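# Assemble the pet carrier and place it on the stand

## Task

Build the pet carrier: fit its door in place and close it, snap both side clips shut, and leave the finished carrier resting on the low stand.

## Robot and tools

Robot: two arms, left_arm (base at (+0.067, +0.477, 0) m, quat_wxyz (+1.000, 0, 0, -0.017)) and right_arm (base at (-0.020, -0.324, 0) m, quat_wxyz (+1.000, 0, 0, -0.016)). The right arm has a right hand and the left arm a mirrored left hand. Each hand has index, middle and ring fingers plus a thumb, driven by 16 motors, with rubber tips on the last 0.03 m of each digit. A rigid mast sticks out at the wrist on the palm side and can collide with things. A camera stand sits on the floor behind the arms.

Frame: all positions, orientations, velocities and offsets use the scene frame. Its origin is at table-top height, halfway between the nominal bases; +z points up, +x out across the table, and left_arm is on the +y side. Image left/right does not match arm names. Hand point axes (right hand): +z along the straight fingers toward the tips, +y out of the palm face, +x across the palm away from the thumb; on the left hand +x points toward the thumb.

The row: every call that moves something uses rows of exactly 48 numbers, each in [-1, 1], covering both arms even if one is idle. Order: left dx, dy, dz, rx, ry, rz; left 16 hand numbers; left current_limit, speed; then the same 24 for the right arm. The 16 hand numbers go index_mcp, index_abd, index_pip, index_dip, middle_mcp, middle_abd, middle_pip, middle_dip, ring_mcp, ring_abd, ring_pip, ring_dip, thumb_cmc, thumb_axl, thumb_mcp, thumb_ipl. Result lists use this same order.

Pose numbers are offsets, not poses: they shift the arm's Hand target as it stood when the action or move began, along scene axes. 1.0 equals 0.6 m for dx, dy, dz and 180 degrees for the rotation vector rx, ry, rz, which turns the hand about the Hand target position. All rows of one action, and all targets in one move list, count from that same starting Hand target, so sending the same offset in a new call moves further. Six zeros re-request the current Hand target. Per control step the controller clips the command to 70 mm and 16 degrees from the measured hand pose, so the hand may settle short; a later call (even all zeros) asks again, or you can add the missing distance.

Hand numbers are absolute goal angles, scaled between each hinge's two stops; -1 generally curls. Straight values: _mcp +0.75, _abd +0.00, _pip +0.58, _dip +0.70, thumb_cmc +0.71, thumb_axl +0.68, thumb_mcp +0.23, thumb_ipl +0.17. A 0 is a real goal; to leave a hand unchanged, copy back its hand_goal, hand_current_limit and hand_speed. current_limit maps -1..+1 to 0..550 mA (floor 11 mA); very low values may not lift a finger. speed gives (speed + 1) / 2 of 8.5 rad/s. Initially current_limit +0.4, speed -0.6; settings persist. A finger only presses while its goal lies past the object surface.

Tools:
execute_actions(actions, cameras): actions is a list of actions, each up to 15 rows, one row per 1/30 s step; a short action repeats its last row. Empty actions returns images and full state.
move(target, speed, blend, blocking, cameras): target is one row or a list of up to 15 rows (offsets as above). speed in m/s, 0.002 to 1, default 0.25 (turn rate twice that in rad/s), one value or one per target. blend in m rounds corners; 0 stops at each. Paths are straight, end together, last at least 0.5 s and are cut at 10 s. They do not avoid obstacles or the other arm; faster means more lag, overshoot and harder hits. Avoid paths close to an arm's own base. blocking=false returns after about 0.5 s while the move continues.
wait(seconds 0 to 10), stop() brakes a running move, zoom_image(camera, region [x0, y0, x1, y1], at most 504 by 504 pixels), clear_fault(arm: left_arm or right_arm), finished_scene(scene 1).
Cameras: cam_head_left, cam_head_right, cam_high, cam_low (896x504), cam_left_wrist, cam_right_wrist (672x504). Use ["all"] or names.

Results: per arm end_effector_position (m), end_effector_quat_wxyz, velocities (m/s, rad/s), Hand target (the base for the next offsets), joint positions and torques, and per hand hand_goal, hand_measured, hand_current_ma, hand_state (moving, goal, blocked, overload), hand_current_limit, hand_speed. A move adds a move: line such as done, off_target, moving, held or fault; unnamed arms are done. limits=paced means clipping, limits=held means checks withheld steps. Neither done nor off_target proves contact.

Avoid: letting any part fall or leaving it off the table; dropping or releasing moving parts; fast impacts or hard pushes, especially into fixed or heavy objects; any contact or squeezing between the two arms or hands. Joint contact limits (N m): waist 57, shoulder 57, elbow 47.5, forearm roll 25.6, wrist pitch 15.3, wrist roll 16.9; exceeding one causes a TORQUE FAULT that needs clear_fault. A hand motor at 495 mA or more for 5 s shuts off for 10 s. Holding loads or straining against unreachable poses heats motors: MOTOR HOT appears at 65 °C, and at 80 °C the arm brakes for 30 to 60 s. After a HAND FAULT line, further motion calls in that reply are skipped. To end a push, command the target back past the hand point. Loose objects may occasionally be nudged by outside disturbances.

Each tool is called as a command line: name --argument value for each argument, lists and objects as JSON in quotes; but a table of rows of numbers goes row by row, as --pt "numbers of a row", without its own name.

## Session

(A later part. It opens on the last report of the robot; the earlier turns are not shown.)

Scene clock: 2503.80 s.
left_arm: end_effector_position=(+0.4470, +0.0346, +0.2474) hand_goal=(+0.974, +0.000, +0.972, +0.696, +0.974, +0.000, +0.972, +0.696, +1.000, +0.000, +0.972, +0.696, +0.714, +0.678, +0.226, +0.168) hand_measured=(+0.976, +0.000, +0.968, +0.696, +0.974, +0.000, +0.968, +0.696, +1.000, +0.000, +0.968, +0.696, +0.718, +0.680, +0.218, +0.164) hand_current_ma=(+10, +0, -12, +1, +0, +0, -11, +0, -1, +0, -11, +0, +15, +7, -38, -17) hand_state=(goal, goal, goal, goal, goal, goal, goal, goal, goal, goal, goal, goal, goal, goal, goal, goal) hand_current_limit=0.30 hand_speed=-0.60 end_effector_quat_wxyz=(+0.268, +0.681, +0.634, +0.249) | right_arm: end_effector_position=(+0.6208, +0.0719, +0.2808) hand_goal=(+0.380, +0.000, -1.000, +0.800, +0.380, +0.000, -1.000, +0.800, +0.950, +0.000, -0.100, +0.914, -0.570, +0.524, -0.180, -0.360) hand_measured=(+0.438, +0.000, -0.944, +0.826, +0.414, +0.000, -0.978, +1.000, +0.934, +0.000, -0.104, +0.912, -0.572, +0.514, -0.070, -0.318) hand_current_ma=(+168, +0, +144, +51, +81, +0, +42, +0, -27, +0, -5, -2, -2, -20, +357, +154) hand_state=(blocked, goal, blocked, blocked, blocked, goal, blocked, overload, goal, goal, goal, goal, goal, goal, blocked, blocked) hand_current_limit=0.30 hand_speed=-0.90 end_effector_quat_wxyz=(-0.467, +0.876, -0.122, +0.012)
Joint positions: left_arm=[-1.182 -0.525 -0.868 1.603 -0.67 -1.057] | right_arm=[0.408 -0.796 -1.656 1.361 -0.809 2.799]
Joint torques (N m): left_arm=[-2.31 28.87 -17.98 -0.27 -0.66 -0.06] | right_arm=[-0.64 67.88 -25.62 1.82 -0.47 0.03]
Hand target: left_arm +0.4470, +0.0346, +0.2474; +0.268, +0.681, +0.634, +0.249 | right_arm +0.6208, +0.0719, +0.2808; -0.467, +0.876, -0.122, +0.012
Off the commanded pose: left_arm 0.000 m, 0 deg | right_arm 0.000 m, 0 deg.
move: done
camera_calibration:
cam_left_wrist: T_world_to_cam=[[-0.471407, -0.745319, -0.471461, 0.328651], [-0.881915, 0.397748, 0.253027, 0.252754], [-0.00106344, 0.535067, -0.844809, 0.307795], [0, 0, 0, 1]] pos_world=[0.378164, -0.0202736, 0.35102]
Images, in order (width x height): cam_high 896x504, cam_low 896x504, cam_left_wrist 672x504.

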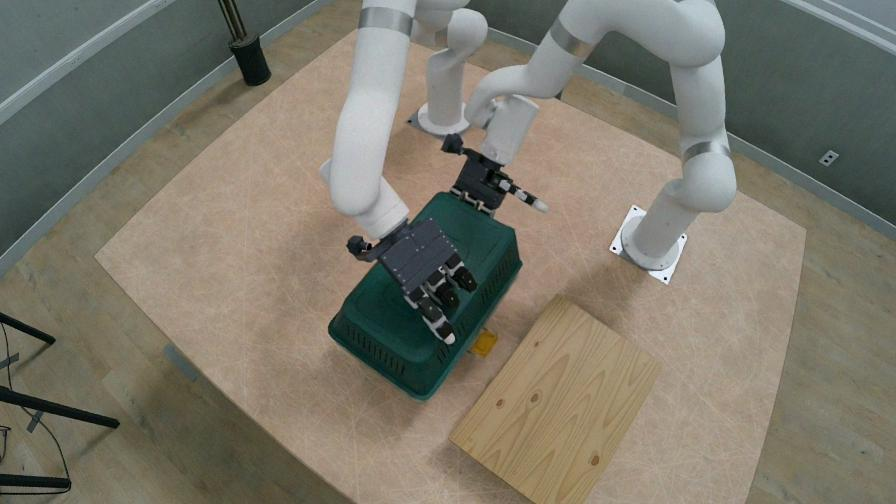

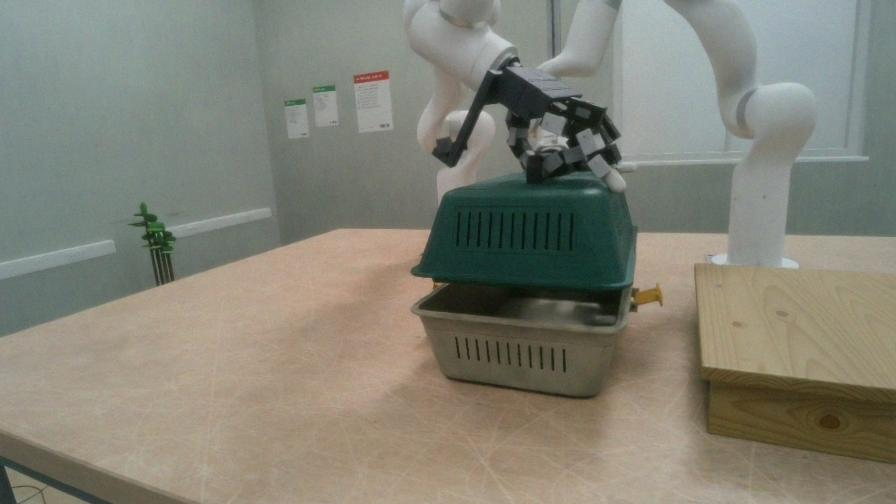

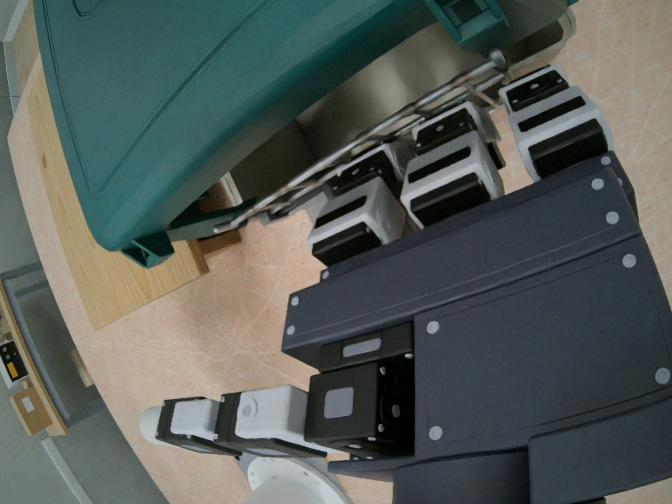

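move --target '[0,0,0,0,0,0,0.973,0,0.971,0.696,0.973,0,0.971,0.696,1.0,0,0.971,0.696,0.714,0.678,0.226,0.168,0.3,-0.6,0,0,-0.0333,0,0,0,0.38,0,-1,0.80,0.38,0,-1,0.80,0.95,0,-0.1,0.913,-0.571,0.524,-0.18,-0.36,0.3,-0.9]' --speed 0.02 --cameras '["cam_left_wrist","cam_low","cam_high"]'

zoom_image --camera "cam_left_wrist" --region '[100, 180, 280, 280]'

zoom_image --camera "cam_left_wrist" --region '[400, 0, 560, 120]'

zoom_image --camera "cam_low" --region '[390, 250, 660, 350]'

Scene clock: 2530.83 s.
left_arm: end_effector_position=(+0.4470, +0.0346, +0.2474) hand_goal=(+0.974, +0.000, +0.972, +0.696, +0.974, +0.000, +0.972, +0.696, +1.000, +0.000, +0.972, +0.696, +0.714, +0.678, +0.226, +0.168) hand_measured=(+0.976, +0.000, +0.968, +0.696, +0.974, +0.000, +0.968, +0.696, +1.000, +0.000, +0.968, +0.696, +0.718, +0.680, +0.218, +0.164) hand_current_ma=(+10, +0, -12, +1, +0, +0, -11, +0, -1, +0, -11, +0, +15, +7, -38, -17) hand_state=(goal, goal, goal, goal, goal, goal, goal, goal, goal, goal, goal, goal, goal, goal, goal, goal) hand_current_limit=0.30 hand_speed=-0.60 end_effector_quat_wxyz=(+0.268, +0.681, +0.634, +0.249) | right_arm: end_effector_position=(+0.6208, +0.0719, +0.2608) hand_goal=(+0.380, +0.000, -1.000, +0.800, +0.380, +0.000, -1.000, +0.800, +0.950, +0.000, -0.100, +0.914, -0.570, +0.524, -0.180, -0.360) hand_measured=(+0.438, +0.000, -0.944, +0.826, +0.414, +0.000, -0.978, +1.000, +0.934, +0.000, -0.104, +0.912, -0.572, +0.514, -0.070, -0.318) hand_current_ma=(+168, +0, +144, +51, +81, +0, +42, +0, -27, +0, -5, -2, -2, -20, +358, +154) hand_state=(blocked, goal, blocked, blocked, blocked, goal, blocked, overload, goal, goal, goal, goal, goal, goal, blocked, blocked) hand_current_limit=0.30 hand_speed=-0.90 end_effector_quat_wxyz=(-0.467, +0.876, -0.122, +0.012)
Joint positions: left_arm=[-1.182 -0.525 -0.868 1.603 -0.67 -1.057] | right_arm=[0.408 -0.817 -1.644 1.393 -0.803 2.753]
Joint torques (N m): left_arm=[-1.99 28.69 -17.93 -0.37 -0.59 0.07] | right_arm=[-0.36 65.74 -24.97 1.69 -0.59 0.1]
Hand target: left_arm +0.4470, +0.0346, +0.2474; +0.268, +0.681, +0.634, +0.249 | right_arm +0.6208, +0.0719, +0.2608; -0.467, +0.876, -0.122, +0.012
Off the commanded pose: left_arm 0.000 m, 0 deg | right_arm 0.000 m, 0 deg.
move: done
camera_calibration:
cam_left_wrist: T_world_to_cam=[[-0.471407, -0.745319, -0.471461, 0.328651], [-0.881915, 0.397748, 0.253027, 0.252754], [-0.00106344, 0.535067, -0.844809, 0.307795], [0, 0, 0, 1]] pos_world=[0.378164, -0.0202736, 0.35102]
Images, in order (width x height): cam_high 896x504, cam_low 896x504, cam_left_wrist 672x504.

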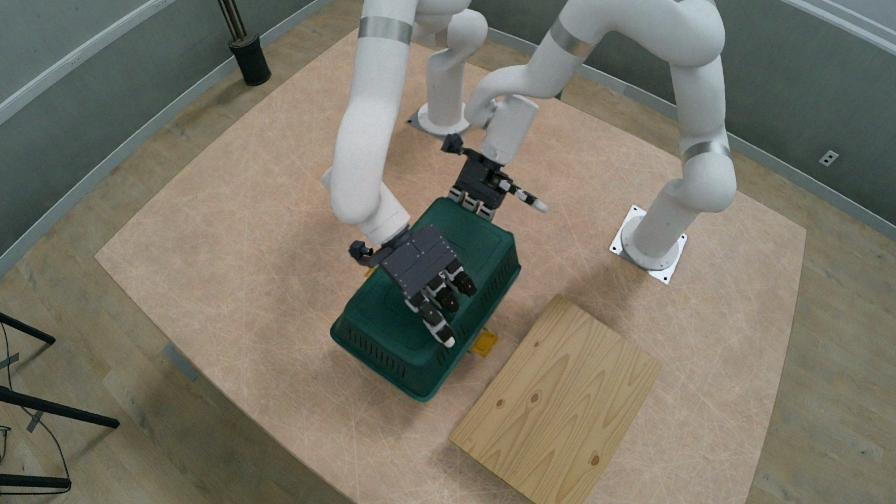

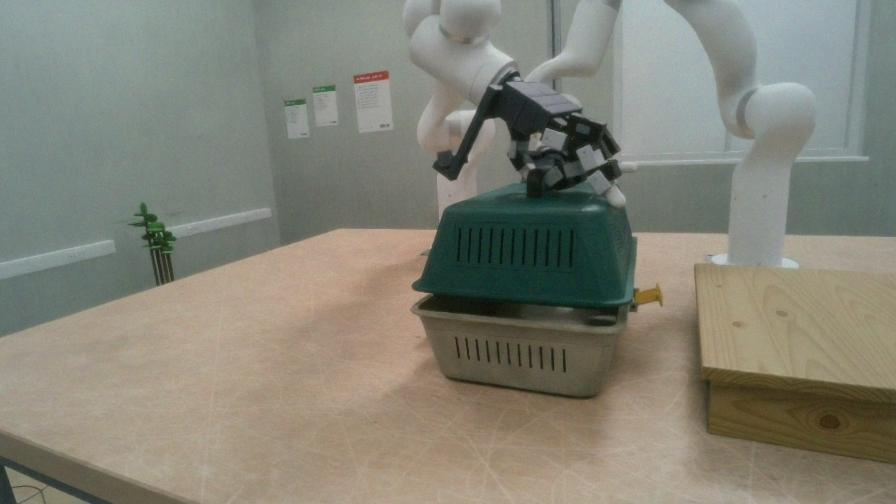

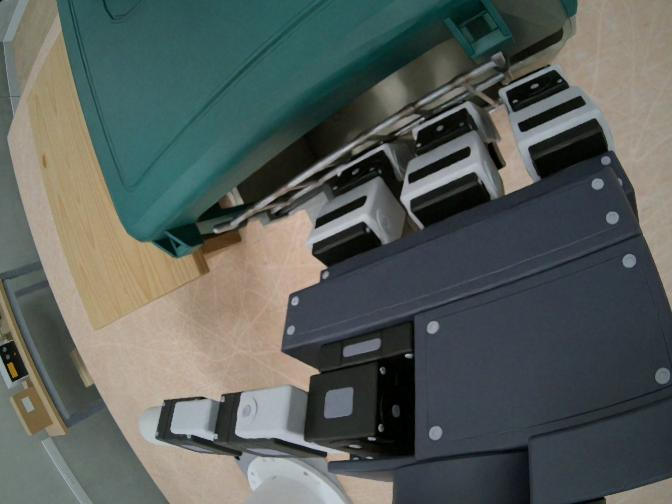

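Scaled by 2.800 from the camera's 672x504 image, which has a finer 960x720 frame.

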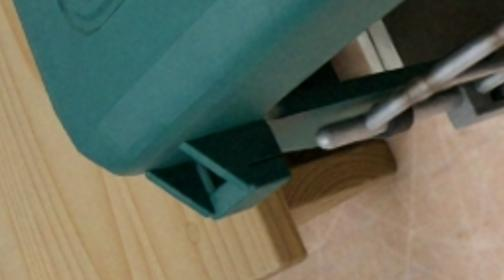

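Scaled by 3.150 from the camera's 672x504 image, which has a finer 960x720 frame.

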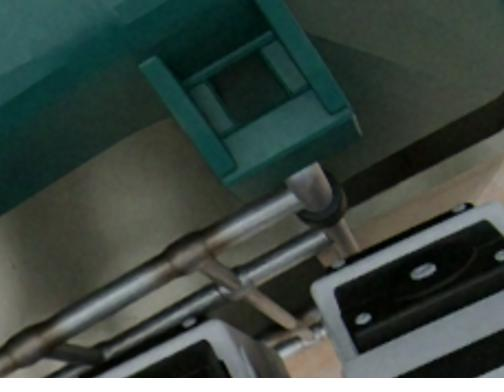

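Scaled by 1.867 from the camera's 896x504 image, which has a finer 1280x720 frame.

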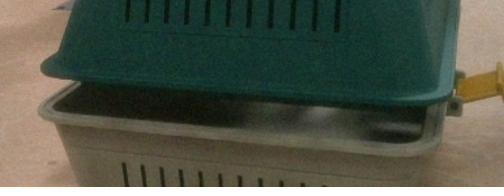

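zoom_image --camera "cam_low" --region '[400, 270, 460, 330]'

zoom_image --camera "cam_low" --region '[590, 270, 650, 350]'

zoom_image --camera "cam_high" --region '[320, 300, 450, 420]'

zoom_image --camera "cam_high" --region '[480, 220, 550, 290]'

Scaled by 8.400 from the camera's 896x504 image, which has a finer 1280x720 frame.

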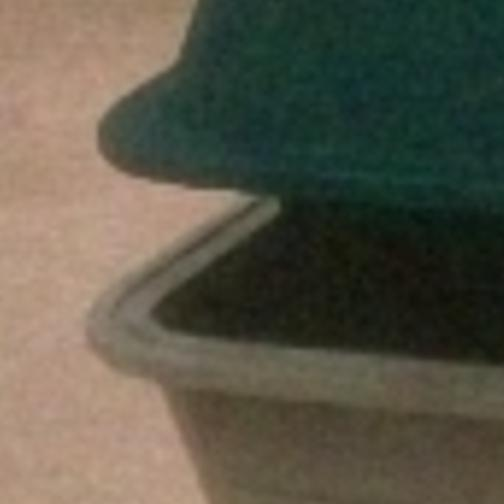

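Scaled by 6.300 from the camera's 896x504 image, which has a finer 1280x720 frame.

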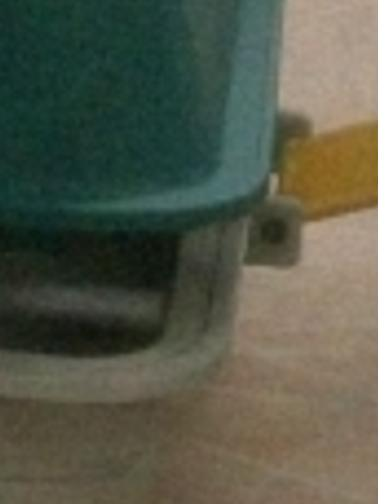

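Scaled by 3.877 from the camera's 896x504 image, which has a finer 1280x720 frame.

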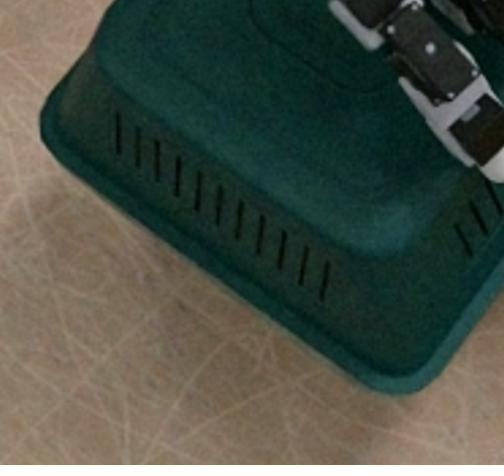

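Scaled by 7.200 from the camera's 896x504 image, which has a finer 1280x720 frame.

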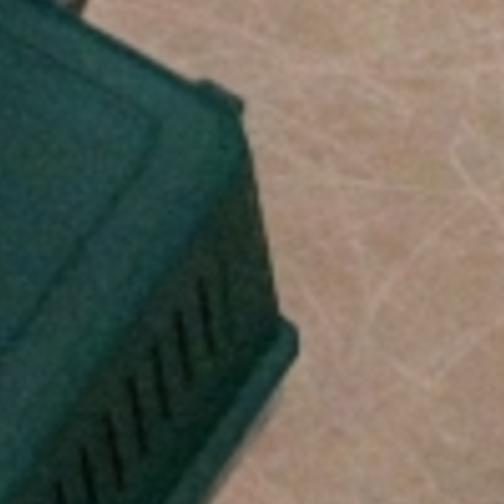

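move --target '[0.0025,0,0,0,0,0,0.973,0,0.971,0.696,0.973,0,0.971,0.696,1.0,0,0.971,0.696,0.714,0.678,0.226,0.168,0.3,-0.6,0,0,-0.0133,0,0,0,0.38,0,-1,0.80,0.38,0,-1,0.80,0.95,0,-0.1,0.913,-0.571,0.524,-0.18,-0.36,0.3,-0.9]' --speed 0.015 --cameras '["cam_left_wrist","cam_low","cam_high"]'

zoom_image --camera "cam_left_wrist" --region '[120, 170, 280, 270]'

zoom_image --camera "cam_left_wrist" --region '[420, 0, 560, 100]'

zoom_image --camera "cam_low" --region '[400, 270, 460, 330]'

zoom_image --camera "cam_low" --region '[590, 270, 650, 350]'

Scene clock: 2602.83 s.
left_arm: end_effector_position=(+0.4485, +0.0346, +0.2474) hand_goal=(+0.974, +0.000, +0.972, +0.696, +0.974, +0.000, +0.972, +0.696, +1.000, +0.000, +0.972, +0.696, +0.714, +0.678, +0.226, +0.168) hand_measured=(+0.976, +0.000, +0.968, +0.696, +0.974, +0.000, +0.968, +0.696, +1.000, +0.000, +0.968, +0.696, +0.718, +0.680, +0.218, +0.164) hand_current_ma=(+10, +0, -12, +1, +0, +0, -11, +0, -1, +0, -11, +0, +15, +7, -38, -17) hand_state=(goal, goal, goal, goal, goal, goal, goal, goal, goal, goal, goal, goal, goal, goal, goal, goal) hand_current_limit=0.30 hand_speed=-0.60 end_effector_quat_wxyz=(+0.268, +0.681, +0.634, +0.249) | right_arm: end_effector_position=(+0.6208, +0.0719, +0.2528) hand_goal=(+0.380, +0.000, -1.000, +0.800, +0.380, +0.000, -1.000, +0.800, +0.950, +0.000, -0.100, +0.914, -0.570, +0.524, -0.180, -0.360) hand_measured=(+0.438, +0.000, -0.944, +0.826, +0.414, +0.000, -0.978, +1.000, +0.934, +0.000, -0.104, +0.912, -0.572, +0.514, -0.070, -0.318) hand_current_ma=(+168, +0, +144, +51, +81, +0, +42, +0, -27, +0, -5, -2, -2, -20, +358, +154) hand_state=(blocked, goal, blocked, blocked, blocked, goal, blocked, overload, goal, goal, goal, goal, goal, goal, blocked, blocked) hand_current_limit=0.30 hand_speed=-0.90 end_effector_quat_wxyz=(-0.467, +0.876, -0.122, +0.012)
Joint positions: left_arm=[-1.179 -0.526 -0.869 1.605 -0.669 -1.056] | right_arm=[0.408 -0.826 -1.64 1.405 -0.8 2.735]
Joint torques (N m): left_arm=[0.82 26.09 -19.39 0.17 -0.43 0.17] | right_arm=[-0.46 63.96 -24.98 1.95 -0.59 -0.07]
Hand target: left_arm +0.4485, +0.0346, +0.2474; +0.268, +0.681, +0.634, +0.249 | right_arm +0.6208, +0.0719, +0.2528; -0.467, +0.876, -0.122, +0.012
Off the commanded pose: left_arm 0.000 m, 0 deg | right_arm 0.000 m, 0 deg.
move: done
camera_calibration:
cam_left_wrist: T_world_to_cam=[[-0.471407, -0.745319, -0.471461, 0.329358], [-0.881915, 0.397748, 0.253027, 0.254077], [-0.00106344, 0.535067, -0.844809, 0.307796], [0, 0, 0, 1]] pos_world=[0.379664, -0.0202736, 0.35102]
Images, in order (width x height): cam_high 896x504, cam_low 896x504, cam_left_wrist 672x504.

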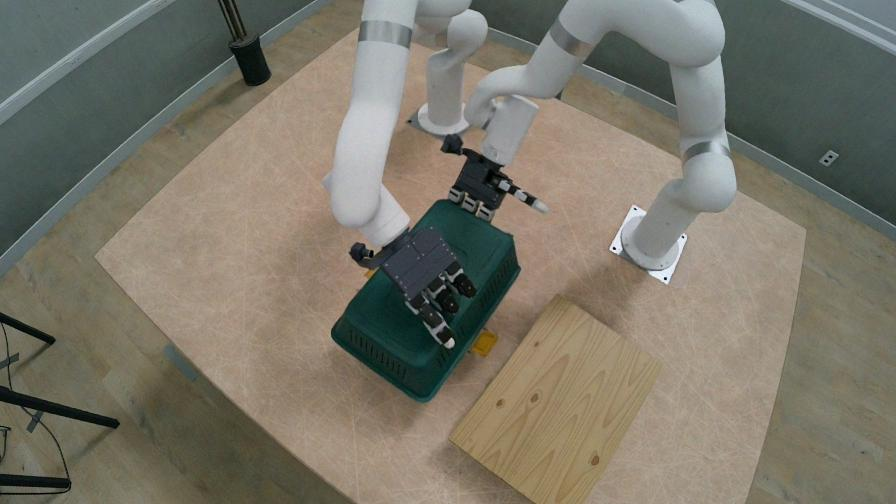

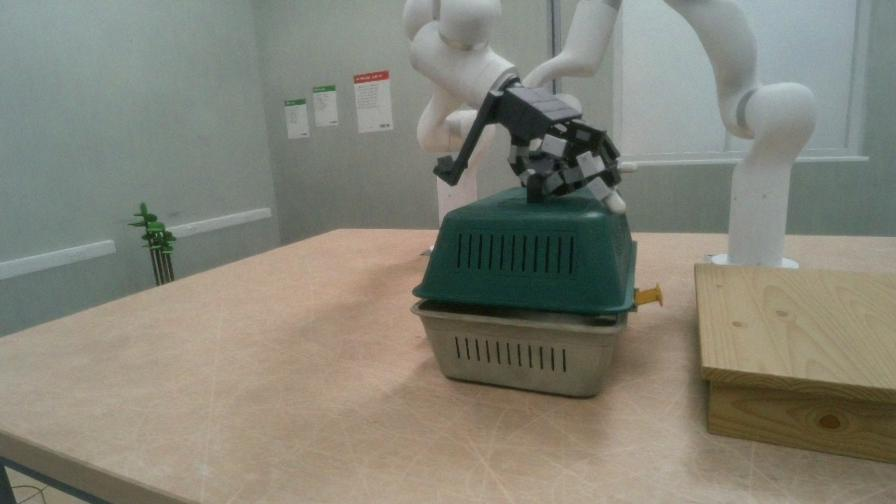

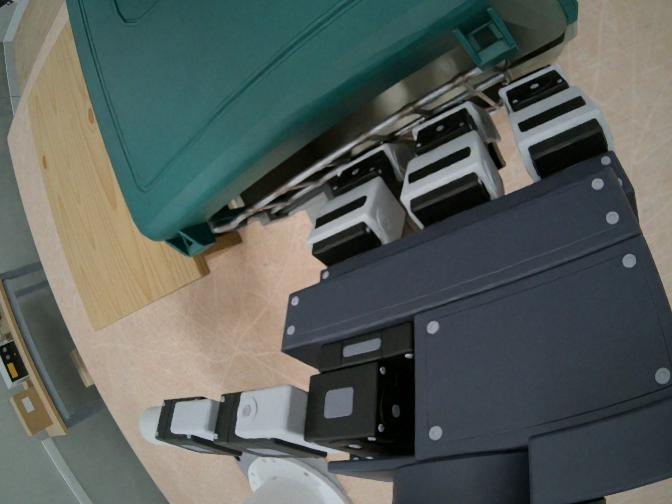

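Scaled by 3.150 from the camera's 672x504 image, which has a finer 960x720 frame.

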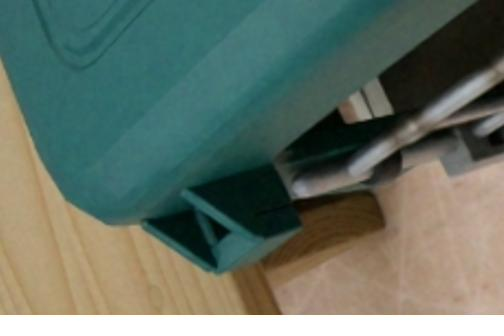

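Scaled by 3.600 from the camera's 672x504 image, which has a finer 960x720 frame.

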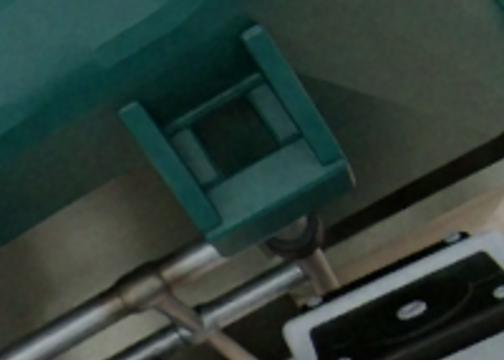

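Scaled by 8.400 from the camera's 896x504 image, which has a finer 1280x720 frame.

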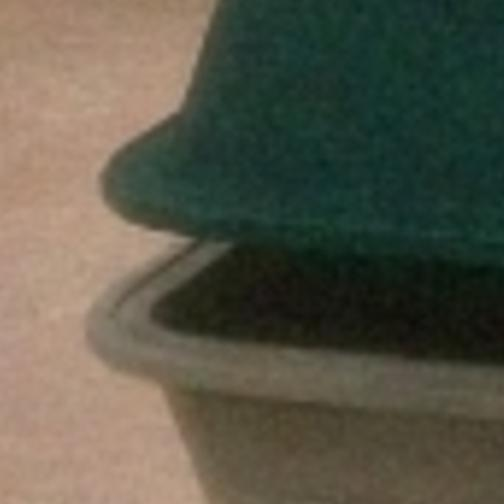

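Scaled by 6.300 from the camera's 896x504 image, which has a finer 1280x720 frame.

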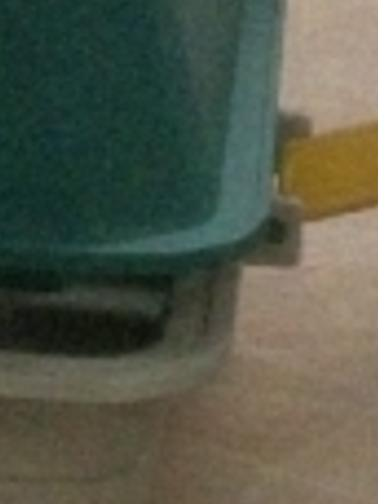

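move --pt "0 0 0 0 0 0 0.973 0 0.971 0.696 0.973 0 0.971 0.696 1.0 0 0.971 0.696 0.714 0.678 0.226 0.168 0.3 -0.6 0 -0.00217 0 0 0 -0.00333 0.38 0 -1 0.80 0.38 0 -1 0.80 0.95 0 -0.1 0.913 -0.571 0.524 -0.18 -0.36 0.3 -0.9" --pt "0 0 0 0 0 0 0.973 0 0.971 0.696 0.973 0 0.971 0.696 1.0 0 0.971 0.696 0.714 0.678 0.226 0.168 0.3 -0.6 0 -0.00217 -0.0117 0 0 -0.00333 0.38 0 -1 0.80 0.38 0 -1 0.80 0.95 0 -0.1 0.913 -0.571 0.524 -0.18 -0.36 0.3 -0.9" --speed 0.015 --cameras '["cam_left_wrist","cam_low","cam_high"]'

zoom_image --camera "cam_left_wrist" --region '[120, 170, 280, 270]'

zoom_image --camera "cam_left_wrist" --region '[420, 0, 560, 100]'

zoom_image --camera "cam_low" --region '[400, 270, 460, 330]'

zoom_image --camera "cam_low" --region '[590, 270, 650, 350]'

Scene clock: 2643.80 s.
left_arm: end_effector_position=(+0.4485, +0.0346, +0.2474) hand_goal=(+0.974, +0.000, +0.972, +0.696, +0.974, +0.000, +0.972, +0.696, +1.000, +0.000, +0.972, +0.696, +0.714, +0.678, +0.226, +0.168) hand_measured=(+0.976, +0.000, +0.968, +0.696, +0.974, +0.000, +0.968, +0.696, +1.000, +0.000, +0.968, +0.696, +0.718, +0.680, +0.218, +0.164) hand_current_ma=(+10, +0, -12, +1, +0, +0, -11, +0, -1, +0, -11, +0, +15, +7, -38, -17) hand_state=(goal, goal, goal, goal, goal, goal, goal, goal, goal, goal, goal, goal, goal, goal, goal, goal) hand_current_limit=0.30 hand_speed=-0.60 end_effector_quat_wxyz=(+0.268, +0.681, +0.634, +0.249) | right_arm: end_effector_position=(+0.6208, +0.0706, +0.2458) hand_goal=(+0.380, +0.000, -1.000, +0.800, +0.380, +0.000, -1.000, +0.800, +0.950, +0.000, -0.100, +0.914, -0.570, +0.524, -0.180, -0.360) hand_measured=(+0.438, +0.000, -0.944, +0.826, +0.414, +0.000, -0.978, +1.000, +0.934, +0.000, -0.104, +0.912, -0.572, +0.514, -0.070, -0.318) hand_current_ma=(+168, +0, +144, +51, +81, +0, +42, +0, -27, +0, -5, -2, -2, -20, +357, +154) hand_state=(blocked, goal, blocked, blocked, blocked, goal, blocked, overload, goal, goal, goal, goal, goal, goal, blocked, blocked) hand_current_limit=0.30 hand_speed=-0.90 end_effector_quat_wxyz=(-0.467, +0.875, -0.127, +0.015)
Joint positions: left_arm=[-1.179 -0.526 -0.869 1.605 -0.669 -1.056] | right_arm=[0.407 -0.83 -1.628 1.425 -0.791 2.716]
Joint torques (N m): left_arm=[0.4 26.31 -19.61 -0.06 -0.47 0.11] | right_arm=[-0.05 66.55 -24.35 1.32 -0.64 0.25]
Hand target: left_arm +0.4485, +0.0346, +0.2474; +0.268, +0.681, +0.634, +0.249 | right_arm +0.6208, +0.0706, +0.2458; -0.467, +0.875, -0.127, +0.015
Off the commanded pose: left_arm 0.000 m, 0 deg | right_arm 0.000 m, 0 deg.
move: done
camera_calibration:
cam_left_wrist: T_world_to_cam=[[-0.471407, -0.745319, -0.471461, 0.329358], [-0.881915, 0.397748, 0.253027, 0.254077], [-0.00106344, 0.535067, -0.844809, 0.307796], [0, 0, 0, 1]] pos_world=[0.379664, -0.0202736, 0.35102]
Images, in order (width x height): cam_high 896x504, cam_low 896x504, cam_left_wrist 672x504.

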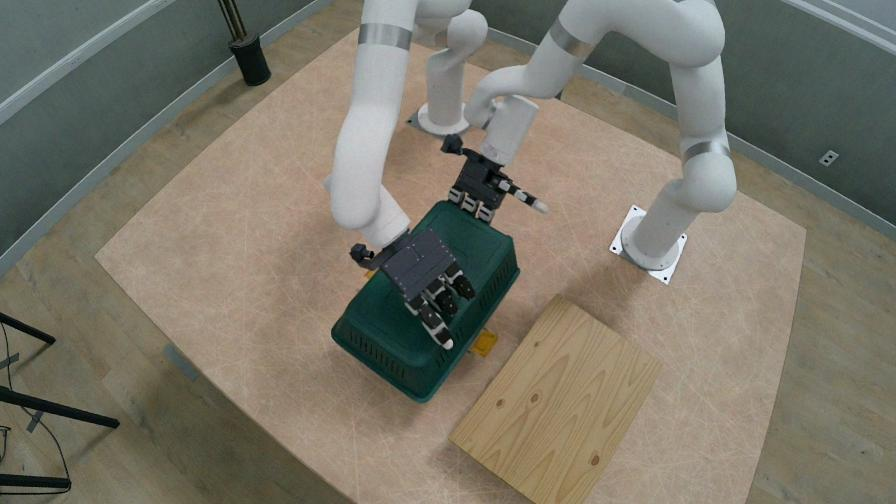

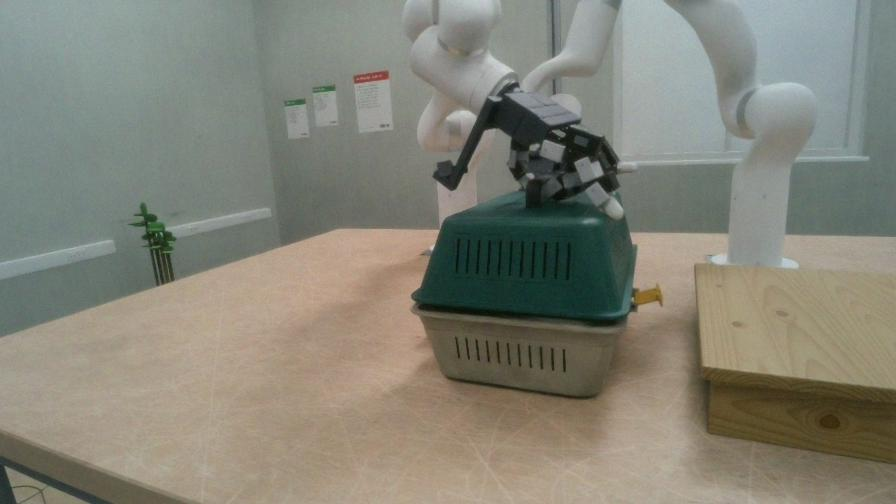

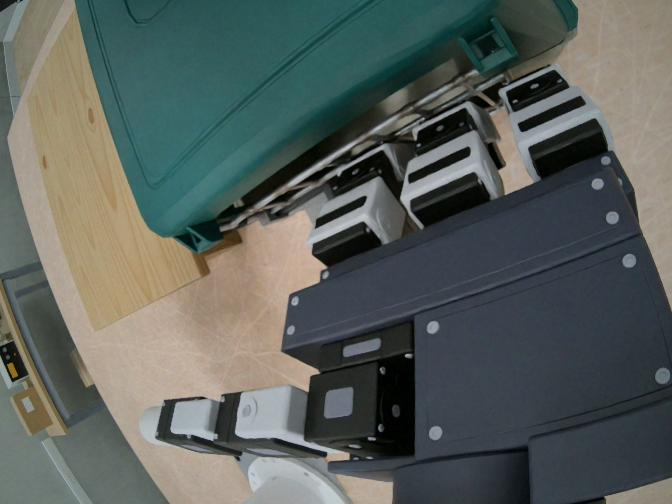

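Scaled by 3.150 from the camera's 672x504 image, which has a finer 960x720 frame.

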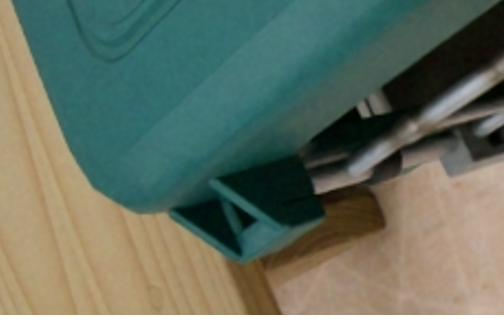

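Scaled by 3.600 from the camera's 672x504 image, which has a finer 960x720 frame.

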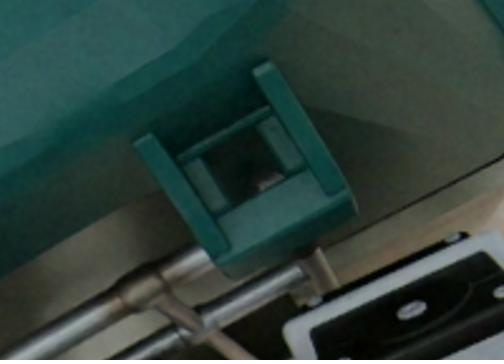

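Scaled by 8.400 from the camera's 896x504 image, which has a finer 1280x720 frame.

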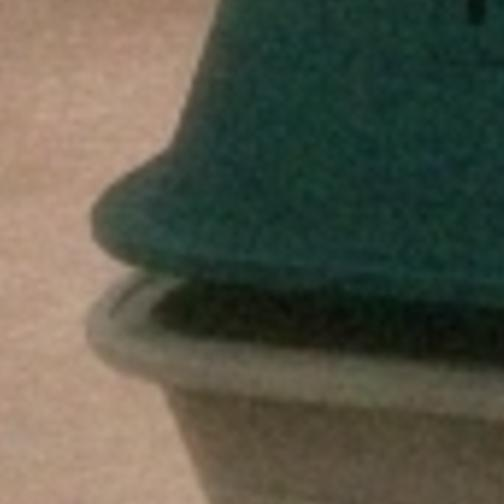

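Scaled by 6.300 from the camera's 896x504 image, which has a finer 1280x720 frame.

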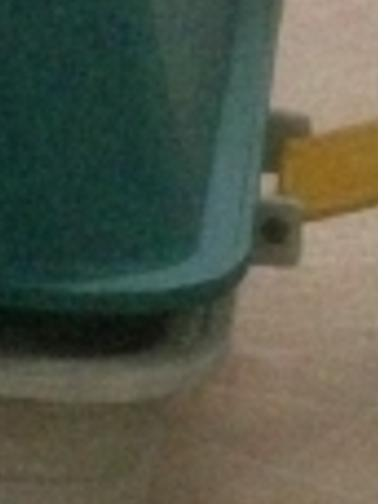

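move --target '[0,0,0,0,0,0,0.973,0,0.971,0.696,0.973,0,0.971,0.696,1.0,0,0.971,0.696,0.714,0.678,0.226,0.168,0.3,-0.6,0,-0.00083,-0.0117,0,0,0,0.38,0,-1,0.80,0.38,0,-1,0.80,0.95,0,-0.1,0.913,-0.571,0.524,-0.18,-0.36,0.3,-0.9]' --speed 0.015 --cameras '["cam_left_wrist","cam_low","cam_high"]'

zoom_image --camera "cam_left_wrist" --region '[120, 170, 280, 270]'

zoom_image --camera "cam_left_wrist" --region '[420, 0, 560, 100]'

zoom_image --camera "cam_low" --region '[400, 270, 460, 330]'

zoom_image --camera "cam_low" --region '[590, 270, 650, 350]'

Scene clock: 2660.47 s.
left_arm: end_effector_position=(+0.4485, +0.0346, +0.2474) hand_goal=(+0.974, +0.000, +0.972, +0.696, +0.974, +0.000, +0.972, +0.696, +1.000, +0.000, +0.972, +0.696, +0.714, +0.678, +0.226, +0.168) hand_measured=(+0.976, +0.000, +0.968, +0.696, +0.974, +0.000, +0.968, +0.696, +1.000, +0.000, +0.968, +0.696, +0.718, +0.680, +0.218, +0.164) hand_current_ma=(+10, +0, -12, +1, +0, +0, -11, +0, -1, +0, -11, +0, +15, +7, -38, -17) hand_state=(goal, goal, goal, goal, goal, goal, goal, goal, goal, goal, goal, goal, goal, goal, goal, goal) hand_current_limit=0.30 hand_speed=-0.60 end_effector_quat_wxyz=(+0.268, +0.681, +0.634, +0.249) | right_arm: end_effector_position=(+0.6208, +0.0701, +0.2388) hand_goal=(+0.380, +0.000, -1.000, +0.800, +0.380, +0.000, -1.000, +0.800, +0.950, +0.000, -0.100, +0.914, -0.570, +0.524, -0.180, -0.360) hand_measured=(+0.438, +0.000, -0.944, +0.826, +0.414, +0.000, -0.978, +1.000, +0.934, +0.000, -0.104, +0.912, -0.572, +0.514, -0.070, -0.318) hand_current_ma=(+168, +0, +144, +51, +81, +0, +42, +0, -27, +0, -5, -2, -2, -20, +358, +154) hand_state=(blocked, goal, blocked, blocked, blocked, goal, blocked, overload, goal, goal, goal, goal, goal, goal, blocked, blocked) hand_current_limit=0.30 hand_speed=-0.90 end_effector_quat_wxyz=(-0.467, +0.875, -0.127, +0.015)
Joint positions: left_arm=[-1.179 -0.526 -0.869 1.605 -0.669 -1.056] | right_arm=[0.407 -0.837 -1.625 1.436 -0.79 2.7]
Joint torques (N m): left_arm=[1.06 27.08 -19.27 0.23 -0.54 0.1] | right_arm=[-1.53 64.6 -24.31 1.02 -0.64 0.01]
Hand target: left_arm +0.4485, +0.0346, +0.2474; +0.268, +0.681, +0.634, +0.249 | right_arm +0.6208, +0.0701, +0.2388; -0.467, +0.875, -0.127, +0.015
Off the commanded pose: left_arm 0.000 m, 0 deg | right_arm 0.000 m, 0 deg.
move: done
camera_calibration:
cam_left_wrist: T_world_to_cam=[[-0.471407, -0.745319, -0.471461, 0.329358], [-0.881915, 0.397748, 0.253027, 0.254077], [-0.00106344, 0.535067, -0.844809, 0.307796], [0, 0, 0, 1]] pos_world=[0.379664, -0.0202736, 0.35102]
Images, in order (width x height): cam_high 896x504, cam_low 896x504, cam_left_wrist 672x504.

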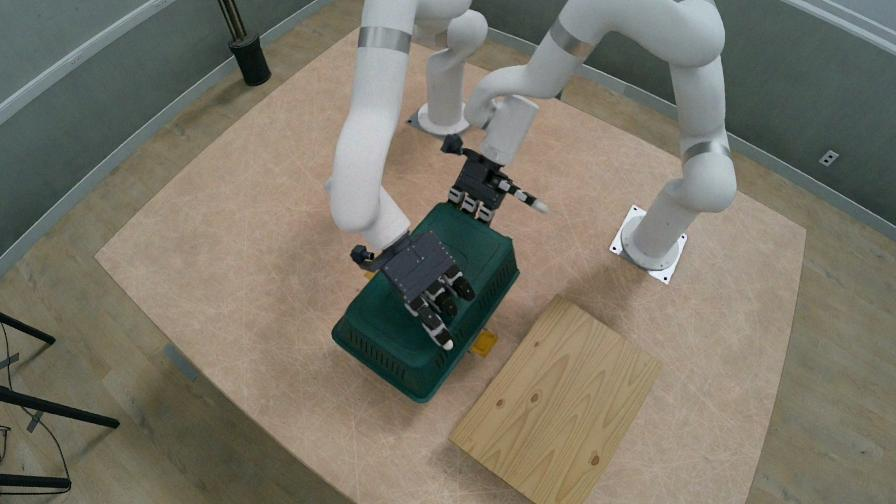

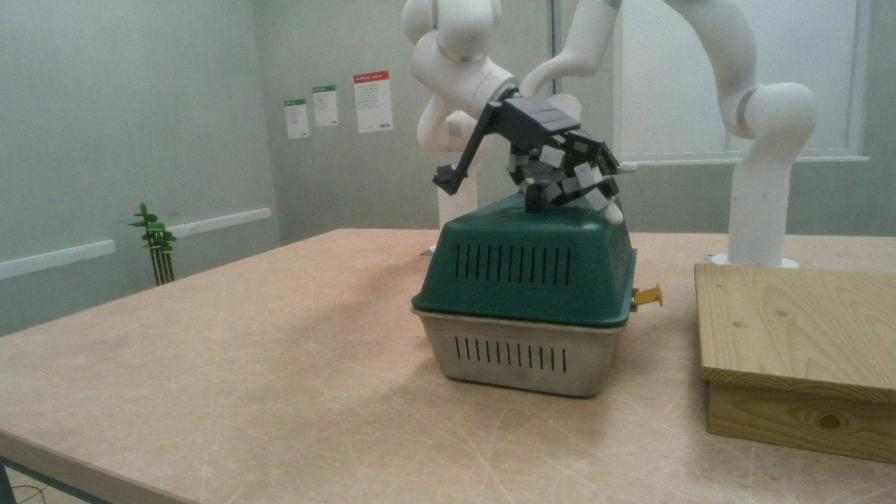

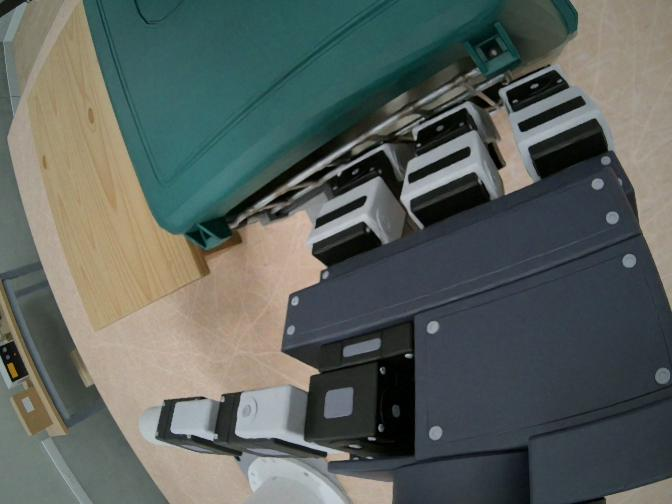

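Scaled by 3.150 from the camera's 672x504 image, which has a finer 960x720 frame.

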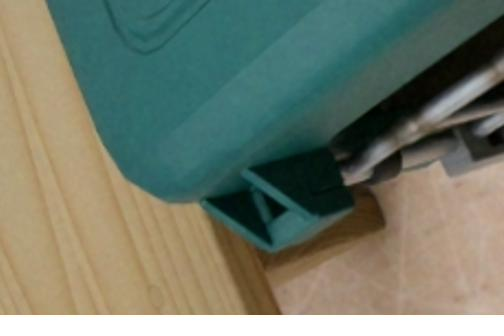

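Scaled by 3.600 from the camera's 672x504 image, which has a finer 960x720 frame.

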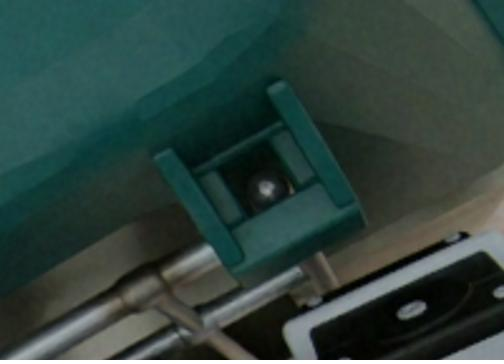

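Scaled by 8.400 from the camera's 896x504 image, which has a finer 1280x720 frame.

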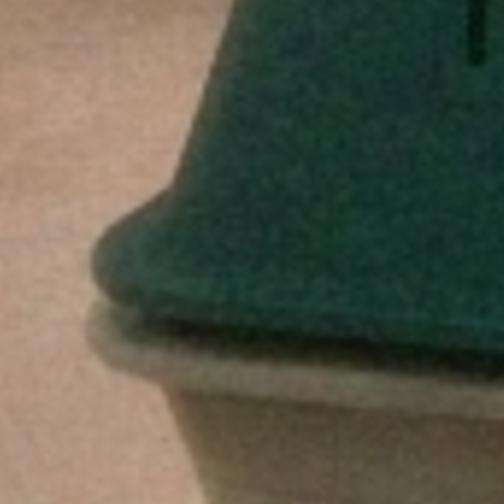

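Scaled by 6.300 from the camera's 896x504 image, which has a finer 1280x720 frame.

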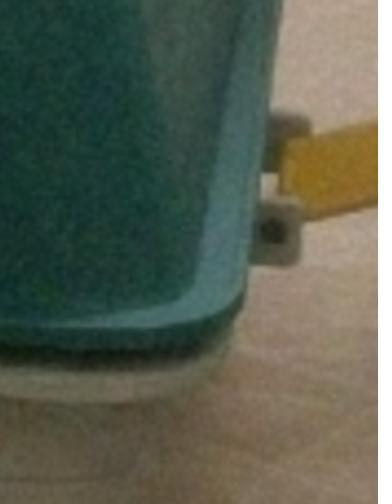

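move --target '[0,0,0,0,0,0,0.973,0,0.971,0.696,0.973,0,0.971,0.696,1.0,0,0.971,0.696,0.714,0.678,0.226,0.168,0.3,-0.6,0,-0.0008,-0.00833,0,0,0,0.38,0,-1,0.80,0.38,0,-1,0.80,0.95,0,-0.1,0.913,-0.571,0.524,-0.18,-0.36,0.3,-0.9]' --speed 0.015 --cameras '["cam_left_wrist","cam_low"]'

zoom_image --camera "cam_left_wrist" --region '[120, 170, 280, 270]'

zoom_image --camera "cam_left_wrist" --region '[420, 0, 560, 100]'

zoom_image --camera "cam_low" --region '[400, 260, 650, 360]'

Scene clock: 2672.97 s.
left_arm: end_effector_position=(+0.4485, +0.0346, +0.2474) hand_goal=(+0.974, +0.000, +0.972, +0.696, +0.974, +0.000, +0.972, +0.696, +1.000, +0.000, +0.972, +0.696, +0.714, +0.678, +0.226, +0.168) hand_measured=(+0.976, +0.000, +0.968, +0.696, +0.974, +0.000, +0.968, +0.696, +1.000, +0.000, +0.968, +0.696, +0.718, +0.680, +0.218, +0.164) hand_current_ma=(+10, +0, -12, +1, +0, +0, -11, +0, -1, +0, -11, +0, +15, +7, -38, -17) hand_state=(goal, goal, goal, goal, goal, goal, goal, goal, goal, goal, goal, goal, goal, goal, goal, goal) hand_current_limit=0.30 hand_speed=-0.60 end_effector_quat_wxyz=(+0.268, +0.681, +0.634, +0.249) | right_arm: end_effector_position=(+0.6208, +0.0696, +0.2338) hand_goal=(+0.380, +0.000, -1.000, +0.800, +0.380, +0.000, -1.000, +0.800, +0.950, +0.000, -0.100, +0.914, -0.570, +0.524, -0.180, -0.360) hand_measured=(+0.436, +0.000, -0.946, +0.826, +0.410, +0.000, -0.978, +1.000, +0.934, +0.000, -0.104, +0.912, -0.572, +0.514, -0.070, -0.318) hand_current_ma=(+162, +0, +142, +51, +70, +0, +41, +0, -27, +0, -5, -2, -2, -20, +357, +154) hand_state=(blocked, goal, blocked, blocked, blocked, goal, blocked, overload, goal, goal, goal, goal, goal, goal, blocked, blocked) hand_current_limit=0.30 hand_speed=-0.90 end_effector_quat_wxyz=(-0.467, +0.875, -0.127, +0.015)
Joint positions: left_arm=[-1.179 -0.526 -0.869 1.605 -0.669 -1.056] | right_arm=[0.406 -0.843 -1.622 1.444 -0.79 2.688]
Joint torques (N m): left_arm=[0.47 26.15 -19.5 0.02 -0.57 0.14] | right_arm=[-2.18 66.15 -23.75 0.86 -0.84 0.12]
Hand target: left_arm +0.4485, +0.0346, +0.2474; +0.268, +0.681, +0.634, +0.249 | right_arm +0.6208, +0.0696, +0.2338; -0.467, +0.875, -0.127, +0.015
Off the commanded pose: left_arm 0.000 m, 0 deg | right_arm 0.000 m, 0 deg.
move: done
camera_calibration:
cam_left_wrist: T_world_to_cam=[[-0.471407, -0.745319, -0.471461, 0.329358], [-0.881915, 0.397748, 0.253027, 0.254077], [-0.00106344, 0.535067, -0.844809, 0.307796], [0, 0, 0, 1]] pos_world=[0.379664, -0.0202736, 0.35102]
Images, in order (width x height): cam_low 896x504, cam_left_wrist 672x504.

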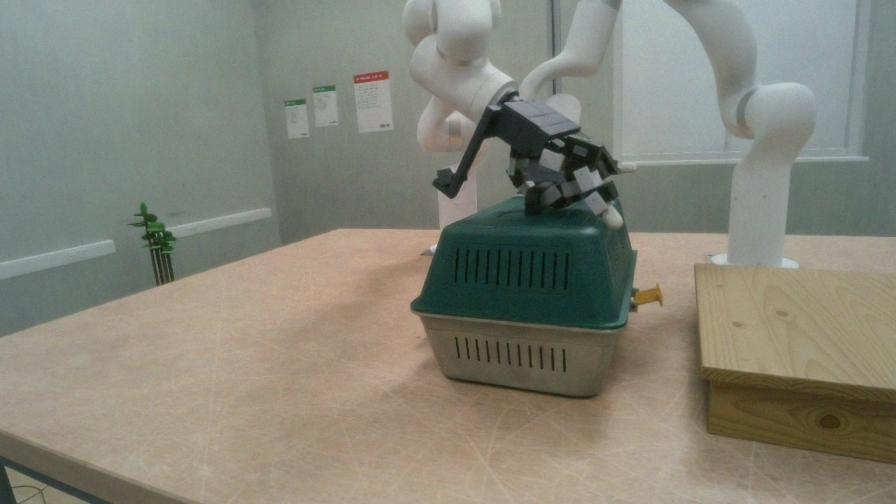

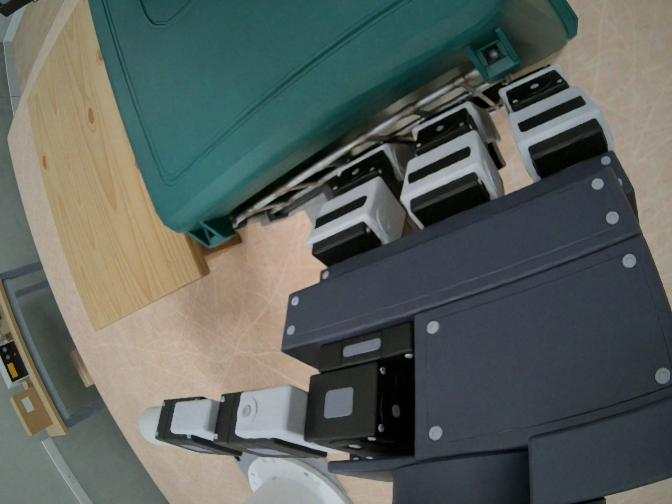

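Scaled by 3.150 from the camera's 672x504 image, which has a finer 960x720 frame.

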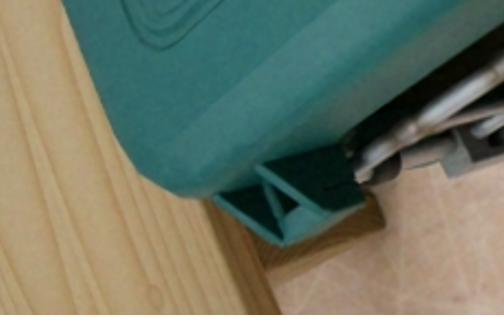

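Scaled by 3.600 from the camera's 672x504 image, which has a finer 960x720 frame.

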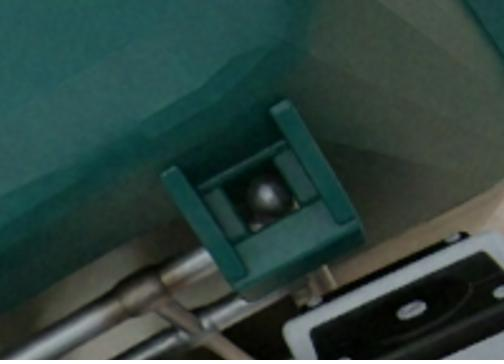

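Scaled by 2.016 from the camera's 896x504 image, which has a finer 1280x720 frame.

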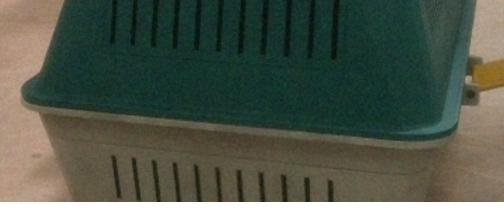

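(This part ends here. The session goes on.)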